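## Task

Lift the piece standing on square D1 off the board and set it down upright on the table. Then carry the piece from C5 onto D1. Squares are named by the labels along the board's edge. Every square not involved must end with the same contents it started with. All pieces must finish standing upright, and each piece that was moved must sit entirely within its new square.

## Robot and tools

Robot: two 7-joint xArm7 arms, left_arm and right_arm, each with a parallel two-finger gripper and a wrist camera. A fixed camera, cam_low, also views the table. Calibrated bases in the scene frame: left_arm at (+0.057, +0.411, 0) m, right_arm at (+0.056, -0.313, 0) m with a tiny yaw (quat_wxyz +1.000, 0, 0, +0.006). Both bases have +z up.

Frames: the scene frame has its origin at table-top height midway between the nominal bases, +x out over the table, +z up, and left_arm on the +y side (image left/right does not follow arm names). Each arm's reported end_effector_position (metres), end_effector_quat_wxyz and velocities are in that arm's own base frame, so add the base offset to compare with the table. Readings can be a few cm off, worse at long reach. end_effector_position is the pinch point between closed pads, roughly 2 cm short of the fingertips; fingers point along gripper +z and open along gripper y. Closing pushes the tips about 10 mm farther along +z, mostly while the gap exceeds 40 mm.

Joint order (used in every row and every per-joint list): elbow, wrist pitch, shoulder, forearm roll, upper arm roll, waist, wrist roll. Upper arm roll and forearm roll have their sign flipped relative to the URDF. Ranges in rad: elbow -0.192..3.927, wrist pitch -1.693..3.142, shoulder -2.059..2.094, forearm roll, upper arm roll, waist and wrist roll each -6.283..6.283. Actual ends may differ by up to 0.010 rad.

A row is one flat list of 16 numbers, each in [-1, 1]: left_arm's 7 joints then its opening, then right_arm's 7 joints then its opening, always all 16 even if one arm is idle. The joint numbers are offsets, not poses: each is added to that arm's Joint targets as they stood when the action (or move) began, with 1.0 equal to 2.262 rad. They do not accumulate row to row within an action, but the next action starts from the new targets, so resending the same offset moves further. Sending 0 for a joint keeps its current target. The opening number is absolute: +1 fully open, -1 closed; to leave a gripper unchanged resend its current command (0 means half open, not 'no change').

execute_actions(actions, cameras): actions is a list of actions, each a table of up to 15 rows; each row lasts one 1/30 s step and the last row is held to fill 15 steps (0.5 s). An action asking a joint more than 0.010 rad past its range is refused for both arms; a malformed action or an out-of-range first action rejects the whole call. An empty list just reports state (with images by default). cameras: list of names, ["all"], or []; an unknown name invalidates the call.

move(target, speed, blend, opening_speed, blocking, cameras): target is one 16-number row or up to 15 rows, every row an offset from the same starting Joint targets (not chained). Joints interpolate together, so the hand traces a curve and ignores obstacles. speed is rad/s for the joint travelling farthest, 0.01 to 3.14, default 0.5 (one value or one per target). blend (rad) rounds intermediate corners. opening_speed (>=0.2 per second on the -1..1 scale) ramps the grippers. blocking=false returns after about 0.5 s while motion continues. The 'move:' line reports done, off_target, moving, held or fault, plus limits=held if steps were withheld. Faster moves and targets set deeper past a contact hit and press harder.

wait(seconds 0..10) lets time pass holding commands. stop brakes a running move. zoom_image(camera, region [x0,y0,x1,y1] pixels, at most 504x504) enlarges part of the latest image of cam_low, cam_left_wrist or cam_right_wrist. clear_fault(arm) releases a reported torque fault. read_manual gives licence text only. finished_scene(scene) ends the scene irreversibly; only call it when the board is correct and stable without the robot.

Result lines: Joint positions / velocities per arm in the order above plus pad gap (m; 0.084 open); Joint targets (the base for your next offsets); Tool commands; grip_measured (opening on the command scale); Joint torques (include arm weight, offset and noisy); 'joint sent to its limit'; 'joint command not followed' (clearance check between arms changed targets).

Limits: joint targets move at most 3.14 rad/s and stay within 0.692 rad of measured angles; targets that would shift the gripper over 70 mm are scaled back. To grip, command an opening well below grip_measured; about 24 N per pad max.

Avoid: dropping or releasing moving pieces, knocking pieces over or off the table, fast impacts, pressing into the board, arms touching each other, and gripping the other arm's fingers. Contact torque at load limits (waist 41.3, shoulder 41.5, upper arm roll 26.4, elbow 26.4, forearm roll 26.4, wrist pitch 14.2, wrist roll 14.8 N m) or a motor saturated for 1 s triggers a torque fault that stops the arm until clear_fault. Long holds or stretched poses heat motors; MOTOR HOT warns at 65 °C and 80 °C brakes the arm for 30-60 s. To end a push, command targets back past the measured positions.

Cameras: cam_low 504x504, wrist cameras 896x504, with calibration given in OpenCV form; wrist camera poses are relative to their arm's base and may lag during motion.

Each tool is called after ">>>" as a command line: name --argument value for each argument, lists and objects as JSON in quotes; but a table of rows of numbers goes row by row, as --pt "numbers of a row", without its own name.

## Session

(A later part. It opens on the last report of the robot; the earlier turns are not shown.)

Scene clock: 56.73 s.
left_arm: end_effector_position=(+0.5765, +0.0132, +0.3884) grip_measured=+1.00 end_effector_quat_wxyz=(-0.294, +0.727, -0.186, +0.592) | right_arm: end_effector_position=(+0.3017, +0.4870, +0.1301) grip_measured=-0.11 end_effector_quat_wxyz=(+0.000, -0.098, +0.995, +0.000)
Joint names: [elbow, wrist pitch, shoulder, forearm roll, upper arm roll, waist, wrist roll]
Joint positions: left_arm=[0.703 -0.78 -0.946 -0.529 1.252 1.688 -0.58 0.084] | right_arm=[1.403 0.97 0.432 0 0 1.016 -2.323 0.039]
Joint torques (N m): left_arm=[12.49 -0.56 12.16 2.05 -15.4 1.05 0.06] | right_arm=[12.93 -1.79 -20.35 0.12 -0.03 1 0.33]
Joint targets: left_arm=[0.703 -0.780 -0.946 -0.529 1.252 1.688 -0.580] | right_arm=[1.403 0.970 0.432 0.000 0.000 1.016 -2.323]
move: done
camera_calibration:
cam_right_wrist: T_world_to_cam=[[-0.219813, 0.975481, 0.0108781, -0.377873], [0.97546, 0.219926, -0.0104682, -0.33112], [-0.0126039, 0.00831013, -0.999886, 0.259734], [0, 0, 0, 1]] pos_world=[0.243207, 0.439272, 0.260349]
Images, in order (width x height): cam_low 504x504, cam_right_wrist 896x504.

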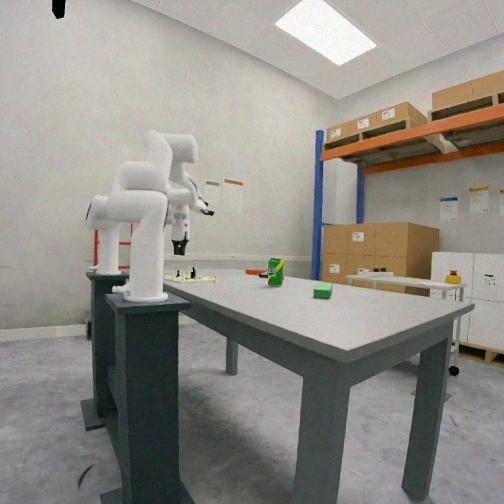

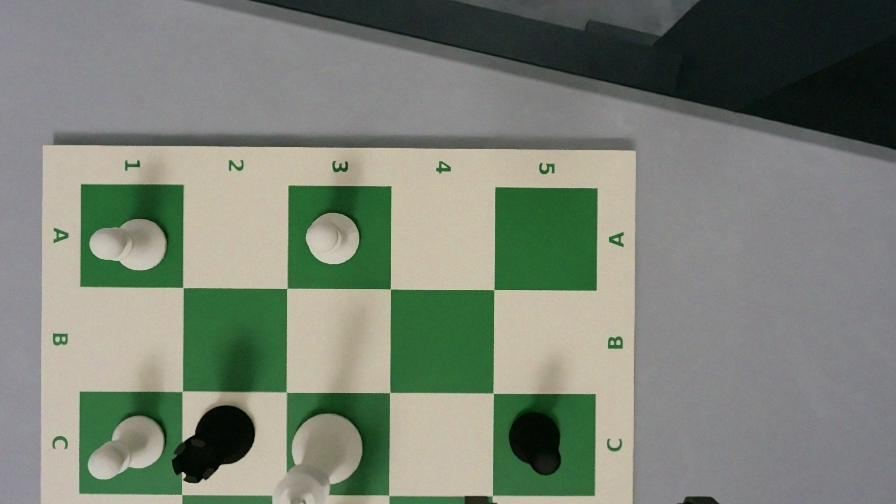

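>>> move --pt "0 0 0 0 0 0 0 1 -0.0180 -0.0684 0.0508 0 0 0.0017 0.0014 -0.1" --pt "0 0 0 0 0 0 0 1 -0.0217 -0.0947 0.0734 0 0 0.0017 0.0014 -0.1" --speed '[0.15,0.1]' --cameras '["cam_low","cam_right_wrist"]'

>>> zoom_image --camera "cam_low" --region '[155, 245, 215, 290]'

Scene clock: 61.10 s.
left_arm: end_effector_position=(+0.5765, +0.0132, +0.3884) grip_measured=+1.00 end_effector_quat_wxyz=(-0.294, +0.727, -0.186, +0.592) | right_arm: end_effector_position=(+0.3012, +0.4905, +0.0318) grip_measured=-0.11 end_effector_quat_wxyz=(+0.000, -0.099, +0.995, +0.000)
Joint names: [elbow, wrist pitch, shoulder, forearm roll, upper arm roll, waist, wrist roll]
Joint positions: left_arm=[0.703 -0.78 -0.946 -0.529 1.252 1.688 -0.58 0.084] | right_arm=[1.354 0.756 0.598 0 0 1.02 -2.32 0.039]
Joint torques (N m): left_arm=[12.4 -0.42 11.88 2.16 -15.56 0.83 0.09] | right_arm=[11.18 -2.31 -21.34 0.11 -0.05 0.95 0.3]
Joint targets: left_arm=[0.703 -0.780 -0.946 -0.529 1.252 1.688 -0.580] | right_arm=[1.354 0.756 0.598 0.000 0.000 1.020 -2.320]
move: done
camera_calibration:
cam_right_wrist: T_world_to_cam=[[-0.220612, 0.975307, 0.0102839, -0.379963], [0.975275, 0.220721, -0.0110002, -0.332653], [-0.0129985, 0.00760285, -0.999887, 0.16192], [0, 0, 0, 1]] pos_world=[0.242709, 0.442773, 0.16215]
Images, in order (width x height): cam_low 504x504, cam_right_wrist 896x504.

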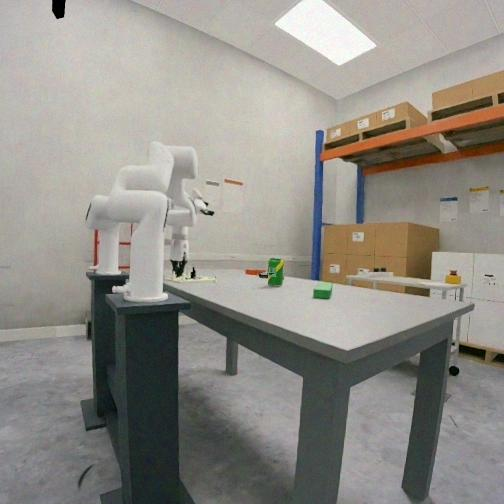

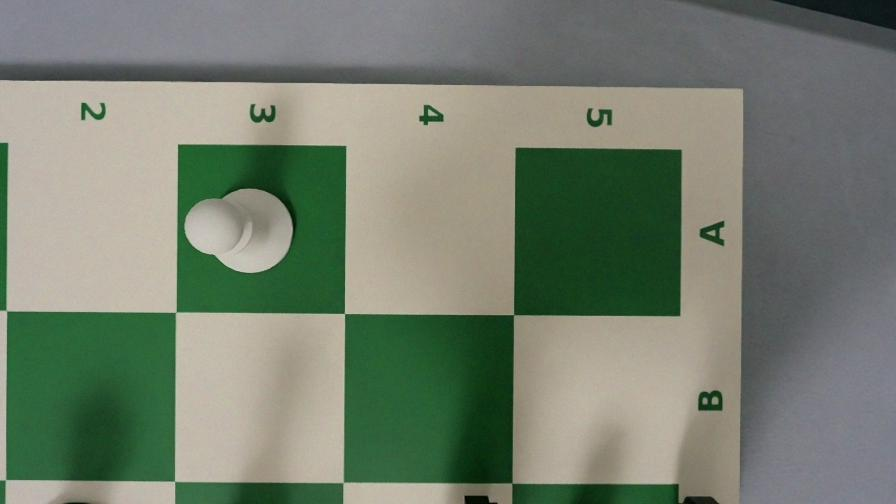

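Scaled by 8.400 from the camera's 504x504 image, which has a finer 720x720 frame.

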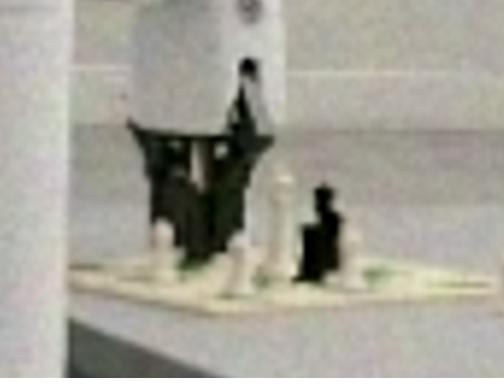

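>>> move --target '[0,0,0,0,0,0,0,1,0,0,0,0,0,0,0,-0.9]' --opening_speed 0.4

>>> move --pt "0 0 0 0 0 0 0 1 0.0217 0.0946 -0.0734 0 0 0 0 -0.9" --pt "0 0 0 0 0 0 0 1 -0.0981 0.0572 -0.1553 0 0 -0.1154 -0.1153 -0.9" --pt "0 0 0 0 0 0 0 1 -0.1216 -0.0210 -0.1006 0 0 -0.1154 -0.1153 -0.9" --speed '[0.2,0.3,0.2]' --cameras '["cam_low","cam_right_wrist"]'

>>> zoom_image --camera "cam_low" --region '[165, 245, 235, 290]'

Scene clock: 66.17 s.
left_arm: end_effector_position=(+0.5765, +0.0132, +0.3884) grip_measured=+1.00 end_effector_quat_wxyz=(-0.294, +0.727, -0.186, +0.592) | right_arm: end_effector_position=(+0.3012, +0.4905, +0.0318) grip_measured=-0.76 end_effector_quat_wxyz=(+0.000, -0.099, +0.995, +0.000)
Joint names: [elbow, wrist pitch, shoulder, forearm roll, upper arm roll, waist, wrist roll]
Joint positions: left_arm=[0.703 -0.78 -0.946 -0.529 1.252 1.688 -0.58 0.084] | right_arm=[1.354 0.756 0.598 0 0 1.02 -2.32 0.011]
Joint torques (N m): left_arm=[12.51 -0.33 12.04 2.22 -15.45 1.02 0.23] | right_arm=[10.51 -1.96 -20.21 0.05 0.44 0.39 0.21]
Joint targets: left_arm=[0.703 -0.780 -0.946 -0.529 1.252 1.688 -0.580] | right_arm=[1.354 0.756 0.598 0.000 0.000 1.020 -2.320]
move: done
camera_calibration:
cam_right_wrist: T_world_to_cam=[[-0.220613, 0.975308, 0.0101864, -0.379947], [0.975275, 0.22072, -0.0110223, -0.332649], [-0.0129985, 0.00750287, -0.999887, 0.161964], [0, 0, 0, 1]] pos_world=[0.242709, 0.442773, 0.16215]

Scene clock: 69.50 s.
left_arm: end_effector_position=(+0.5765, +0.0132, +0.3884) grip_measured=+1.00 end_effector_quat_wxyz=(-0.294, +0.727, -0.186, +0.592) | right_arm: end_effector_position=(+0.3719, +0.3528, +0.0597) grip_measured=-0.76 end_effector_quat_wxyz=(+0.000, -0.099, +0.995, +0.000)
Joint names: [elbow, wrist pitch, shoulder, forearm roll, upper arm roll, waist, wrist roll]
Joint positions: left_arm=[0.703 -0.78 -0.946 -0.529 1.252 1.688 -0.58 0.084] | right_arm=[1.079 0.708 0.371 0 0 0.759 -2.581 0.011]
Joint torques (N m): left_arm=[12.61 -0.5 12.1 2.25 -15.59 0.98 0.2] | right_arm=[10.87 -2.35 -18.06 -0.08 0.54 -0.91 0.3]
Joint targets: left_arm=[0.703 -0.780 -0.946 -0.529 1.252 1.688 -0.580] | right_arm=[1.079 0.708 0.371 0.000 0.000 0.759 -2.581]
move: done
camera_calibration:
cam_right_wrist: T_world_to_cam=[[-0.220422, 0.975349, 0.0104033, -0.230447], [0.975317, 0.220532, -0.0110786, -0.370845], [-0.0130998, 0.00770458, -0.999885, 0.191782], [0, 0, 0, 1]] pos_world=[0.313408, 0.305072, 0.190049]
Images, in order (width x height): cam_low 504x504, cam_right_wrist 896x504.

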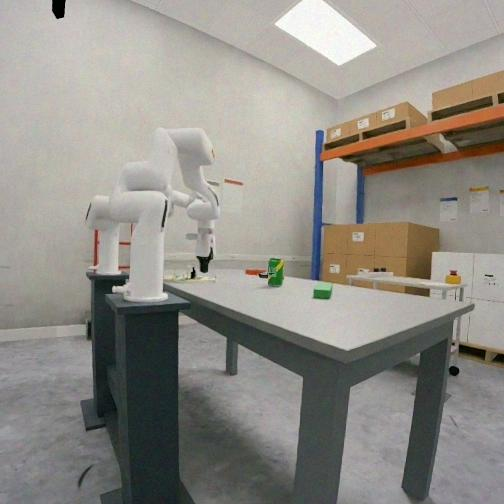

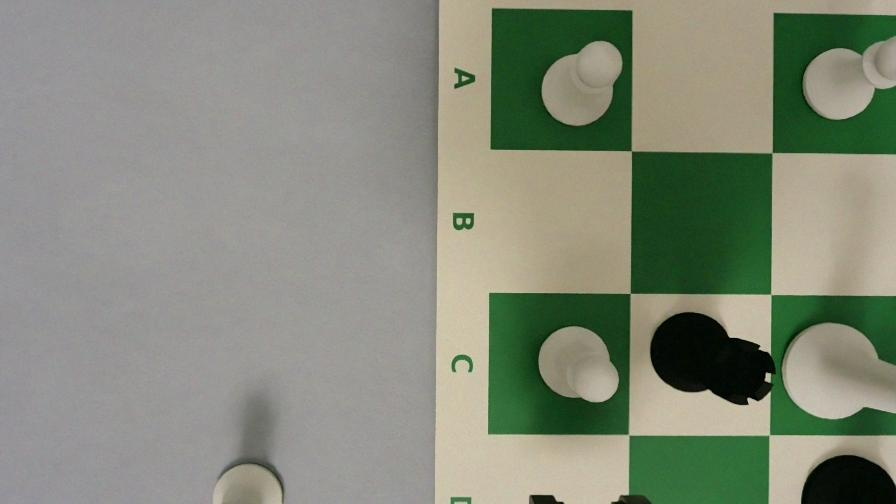

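Scaled by 7.200 from the camera's 504x504 image, which has a finer 720x720 frame.

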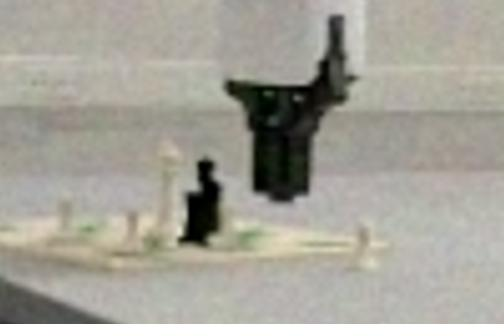

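>>> move --target '[0,0,0,0,0,0,0,1,-0.0036,-0.0292,0.0255,0,0,0,0,-0.9]' --speed 0.08

>>> move --target '[0,0,0,0,0,0,0,1,0,-0.0008,0.0008,0,0,0,0,-0.9]' --speed 0.05

Scene clock: 71.67 s.
left_arm: end_effector_position=(+0.5765, +0.0132, +0.3884) grip_measured=+1.00 end_effector_quat_wxyz=(-0.294, +0.727, -0.186, +0.592) | right_arm: end_effector_position=(+0.3719, +0.3528, +0.0323) grip_measured=-0.76 end_effector_quat_wxyz=(+0.000, -0.099, +0.995, +0.000)
Joint names: [elbow, wrist pitch, shoulder, forearm roll, upper arm roll, waist, wrist roll]
Joint positions: left_arm=[0.703 -0.78 -0.946 -0.529 1.252 1.688 -0.58 0.084] | right_arm=[1.071 0.642 0.429 0 0 0.759 -2.581 0.011]
Joint torques (N m): left_arm=[12.57 -0.49 11.93 2.01 -15.62 0.68 0.21] | right_arm=[10.48 -2.33 -18.49 0.14 0.53 -0.63 0.21]
Joint targets: left_arm=[0.703 -0.780 -0.946 -0.529 1.252 1.688 -0.580] | right_arm=[1.071 0.642 0.429 0.000 0.000 0.759 -2.581]
move: done
camera_calibration:
cam_right_wrist: T_world_to_cam=[[-0.220327, 0.97537, 0.0104567, -0.230207], [0.975341, 0.220436, -0.0108629, -0.371162], [-0.0129004, 0.00780546, -0.999886, 0.164293], [0, 0, 0, 1]] pos_world=[0.313408, 0.305072, 0.162649]

Scene clock: 72.37 s.
left_arm: end_effector_position=(+0.5765, +0.0132, +0.3884) grip_measured=+1.00 end_effector_quat_wxyz=(-0.294, +0.727, -0.186, +0.592) | right_arm: end_effector_position=(+0.3719, +0.3528, +0.0315) grip_measured=-0.76 end_effector_quat_wxyz=(+0.000, -0.099, +0.995, +0.000)
Joint names: [elbow, wrist pitch, shoulder, forearm roll, upper arm roll, waist, wrist roll]
Joint positions: left_arm=[0.703 -0.78 -0.946 -0.529 1.252 1.688 -0.58 0.084] | right_arm=[1.071 0.641 0.43 0 0 0.759 -2.581 0.011]
Joint torques (N m): left_arm=[12.51 -0.54 12.19 2.16 -15.56 0.76 0.16] | right_arm=[10.36 -2.37 -16.78 -0.03 0.38 -0.65 0.27]
Joint targets: left_arm=[0.703 -0.780 -0.946 -0.529 1.252 1.688 -0.580] | right_arm=[1.071 0.641 0.430 0.000 0.000 0.759 -2.581]
move: done
camera_calibration:
cam_right_wrist: T_world_to_cam=[[-0.220328, 0.97537, 0.0104567, -0.230296], [0.975341, 0.220438, -0.0108629, -0.371193], [-0.0129004, 0.00780545, -0.999886, 0.163492], [0, 0, 0, 1]] pos_world=[0.313408, 0.305172, 0.161849]

Contact (shoulder −18.5→−16.8). Release and lift to z≈0.13.

>>> move --target '[0,0,0,0,0,0,0,1,0,0,0,0,0,0,0,-0.1]' --opening_speed 0.5

>>> move --pt "0 0 0 0 0 0 0 1 0.0031 0.0296 -0.0263 0 0 0 0 -0.1" --pt "0 0 0 0 0 0 0 1 0.0270 0.1080 -0.0810 0 0 0 0 -0.1" --speed '[0.15,0.3]' --cameras '["cam_low","cam_right_wrist"]'

>>> zoom_image --camera "cam_low" --region '[165, 245, 235, 290]'

Scene clock: 75.57 s.
left_arm: end_effector_position=(+0.5765, +0.0132, +0.3884) grip_measured=+1.00 end_effector_quat_wxyz=(-0.294, +0.727, -0.186, +0.592) | right_arm: end_effector_position=(+0.3719, +0.3528, +0.0315) grip_measured=-0.11 end_effector_quat_wxyz=(+0.000, -0.099, +0.995, +0.000)
Joint names: [elbow, wrist pitch, shoulder, forearm roll, upper arm roll, waist, wrist roll]
Joint positions: left_arm=[0.703 -0.78 -0.946 -0.529 1.252 1.688 -0.58 0.084] | right_arm=[1.071 0.641 0.43 0 0 0.759 -2.581 0.039]
Joint torques (N m): left_arm=[12.5 -0.54 12.36 2.49 -15.56 1.52 0.22] | right_arm=[10.92 -1.85 -19.46 -0.04 0.3 -0.42 0.31]
Joint targets: left_arm=[0.703 -0.780 -0.946 -0.529 1.252 1.688 -0.580] | right_arm=[1.071 0.641 0.430 0.000 0.000 0.759 -2.581]
move: done
camera_calibration:
cam_right_wrist: T_world_to_cam=[[-0.220327, 0.97537, 0.0104567, -0.230199], [0.975341, 0.220436, -0.0108629, -0.371171], [-0.0129004, 0.00780546, -0.999886, 0.163493], [0, 0, 0, 1]] pos_world=[0.313408, 0.305072, 0.161849]

Scene clock: 77.03 s.
left_arm: end_effector_position=(+0.5765, +0.0132, +0.3884) grip_measured=+1.00 end_effector_quat_wxyz=(-0.294, +0.727, -0.186, +0.592) | right_arm: end_effector_position=(+0.3718, +0.3528, +0.1296) grip_measured=-0.11 end_effector_quat_wxyz=(+0.000, -0.099, +0.995, +0.000)
Joint names: [elbow, wrist pitch, shoulder, forearm roll, upper arm roll, waist, wrist roll]
Joint positions: left_arm=[0.703 -0.78 -0.946 -0.529 1.252 1.688 -0.58 0.084] | right_arm=[1.132 0.885 0.247 0 0 0.759 -2.581 0.039]
Joint torques (N m): left_arm=[12.67 -0.6 12.28 2.19 -15.56 1.04 0.13] | right_arm=[12.66 -1.82 -18.28 -0.09 0.07 -0.25 0.36]
Joint targets: left_arm=[0.703 -0.780 -0.946 -0.529 1.252 1.688 -0.580] | right_arm=[1.132 0.885 0.247 0.000 0.000 0.759 -2.581]
move: done
camera_calibration:
cam_right_wrist: T_world_to_cam=[[-0.220421, 0.975348, 0.0105008, -0.2312], [0.975317, 0.220533, -0.0110565, -0.370077], [-0.0130998, 0.00780456, -0.999884, 0.261644], [0, 0, 0, 1]] pos_world=[0.313408, 0.305072, 0.259949]
Images, in order (width x height): cam_low 504x504, cam_right_wrist 896x504.

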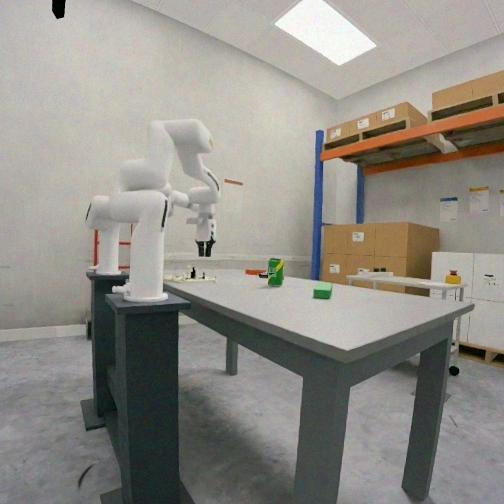

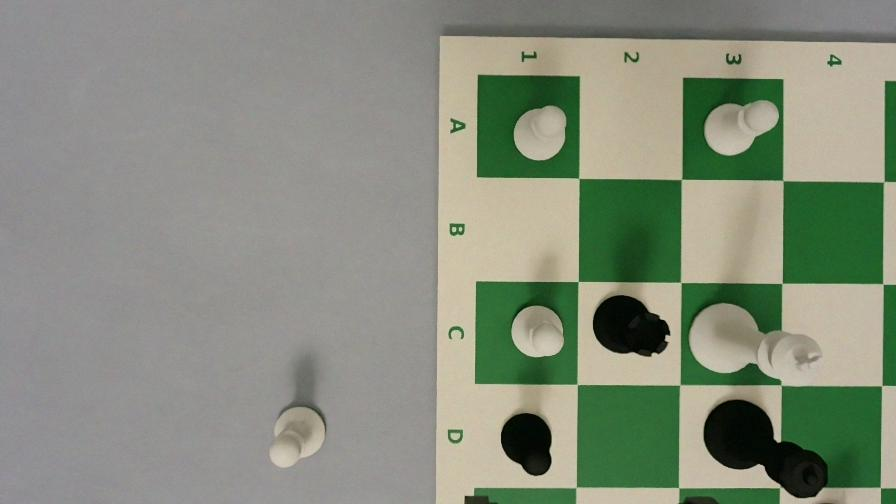

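Scaled by 7.200 from the camera's 504x504 image, which has a finer 720x720 frame.

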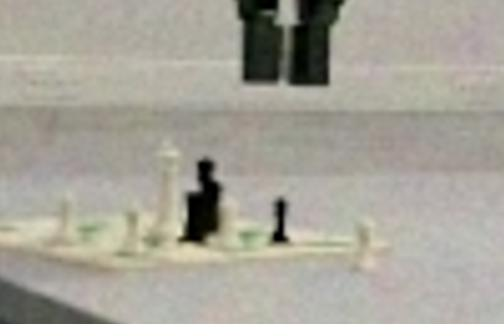

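>>> finished_scene --scene 1

The scene is finished: the task was done.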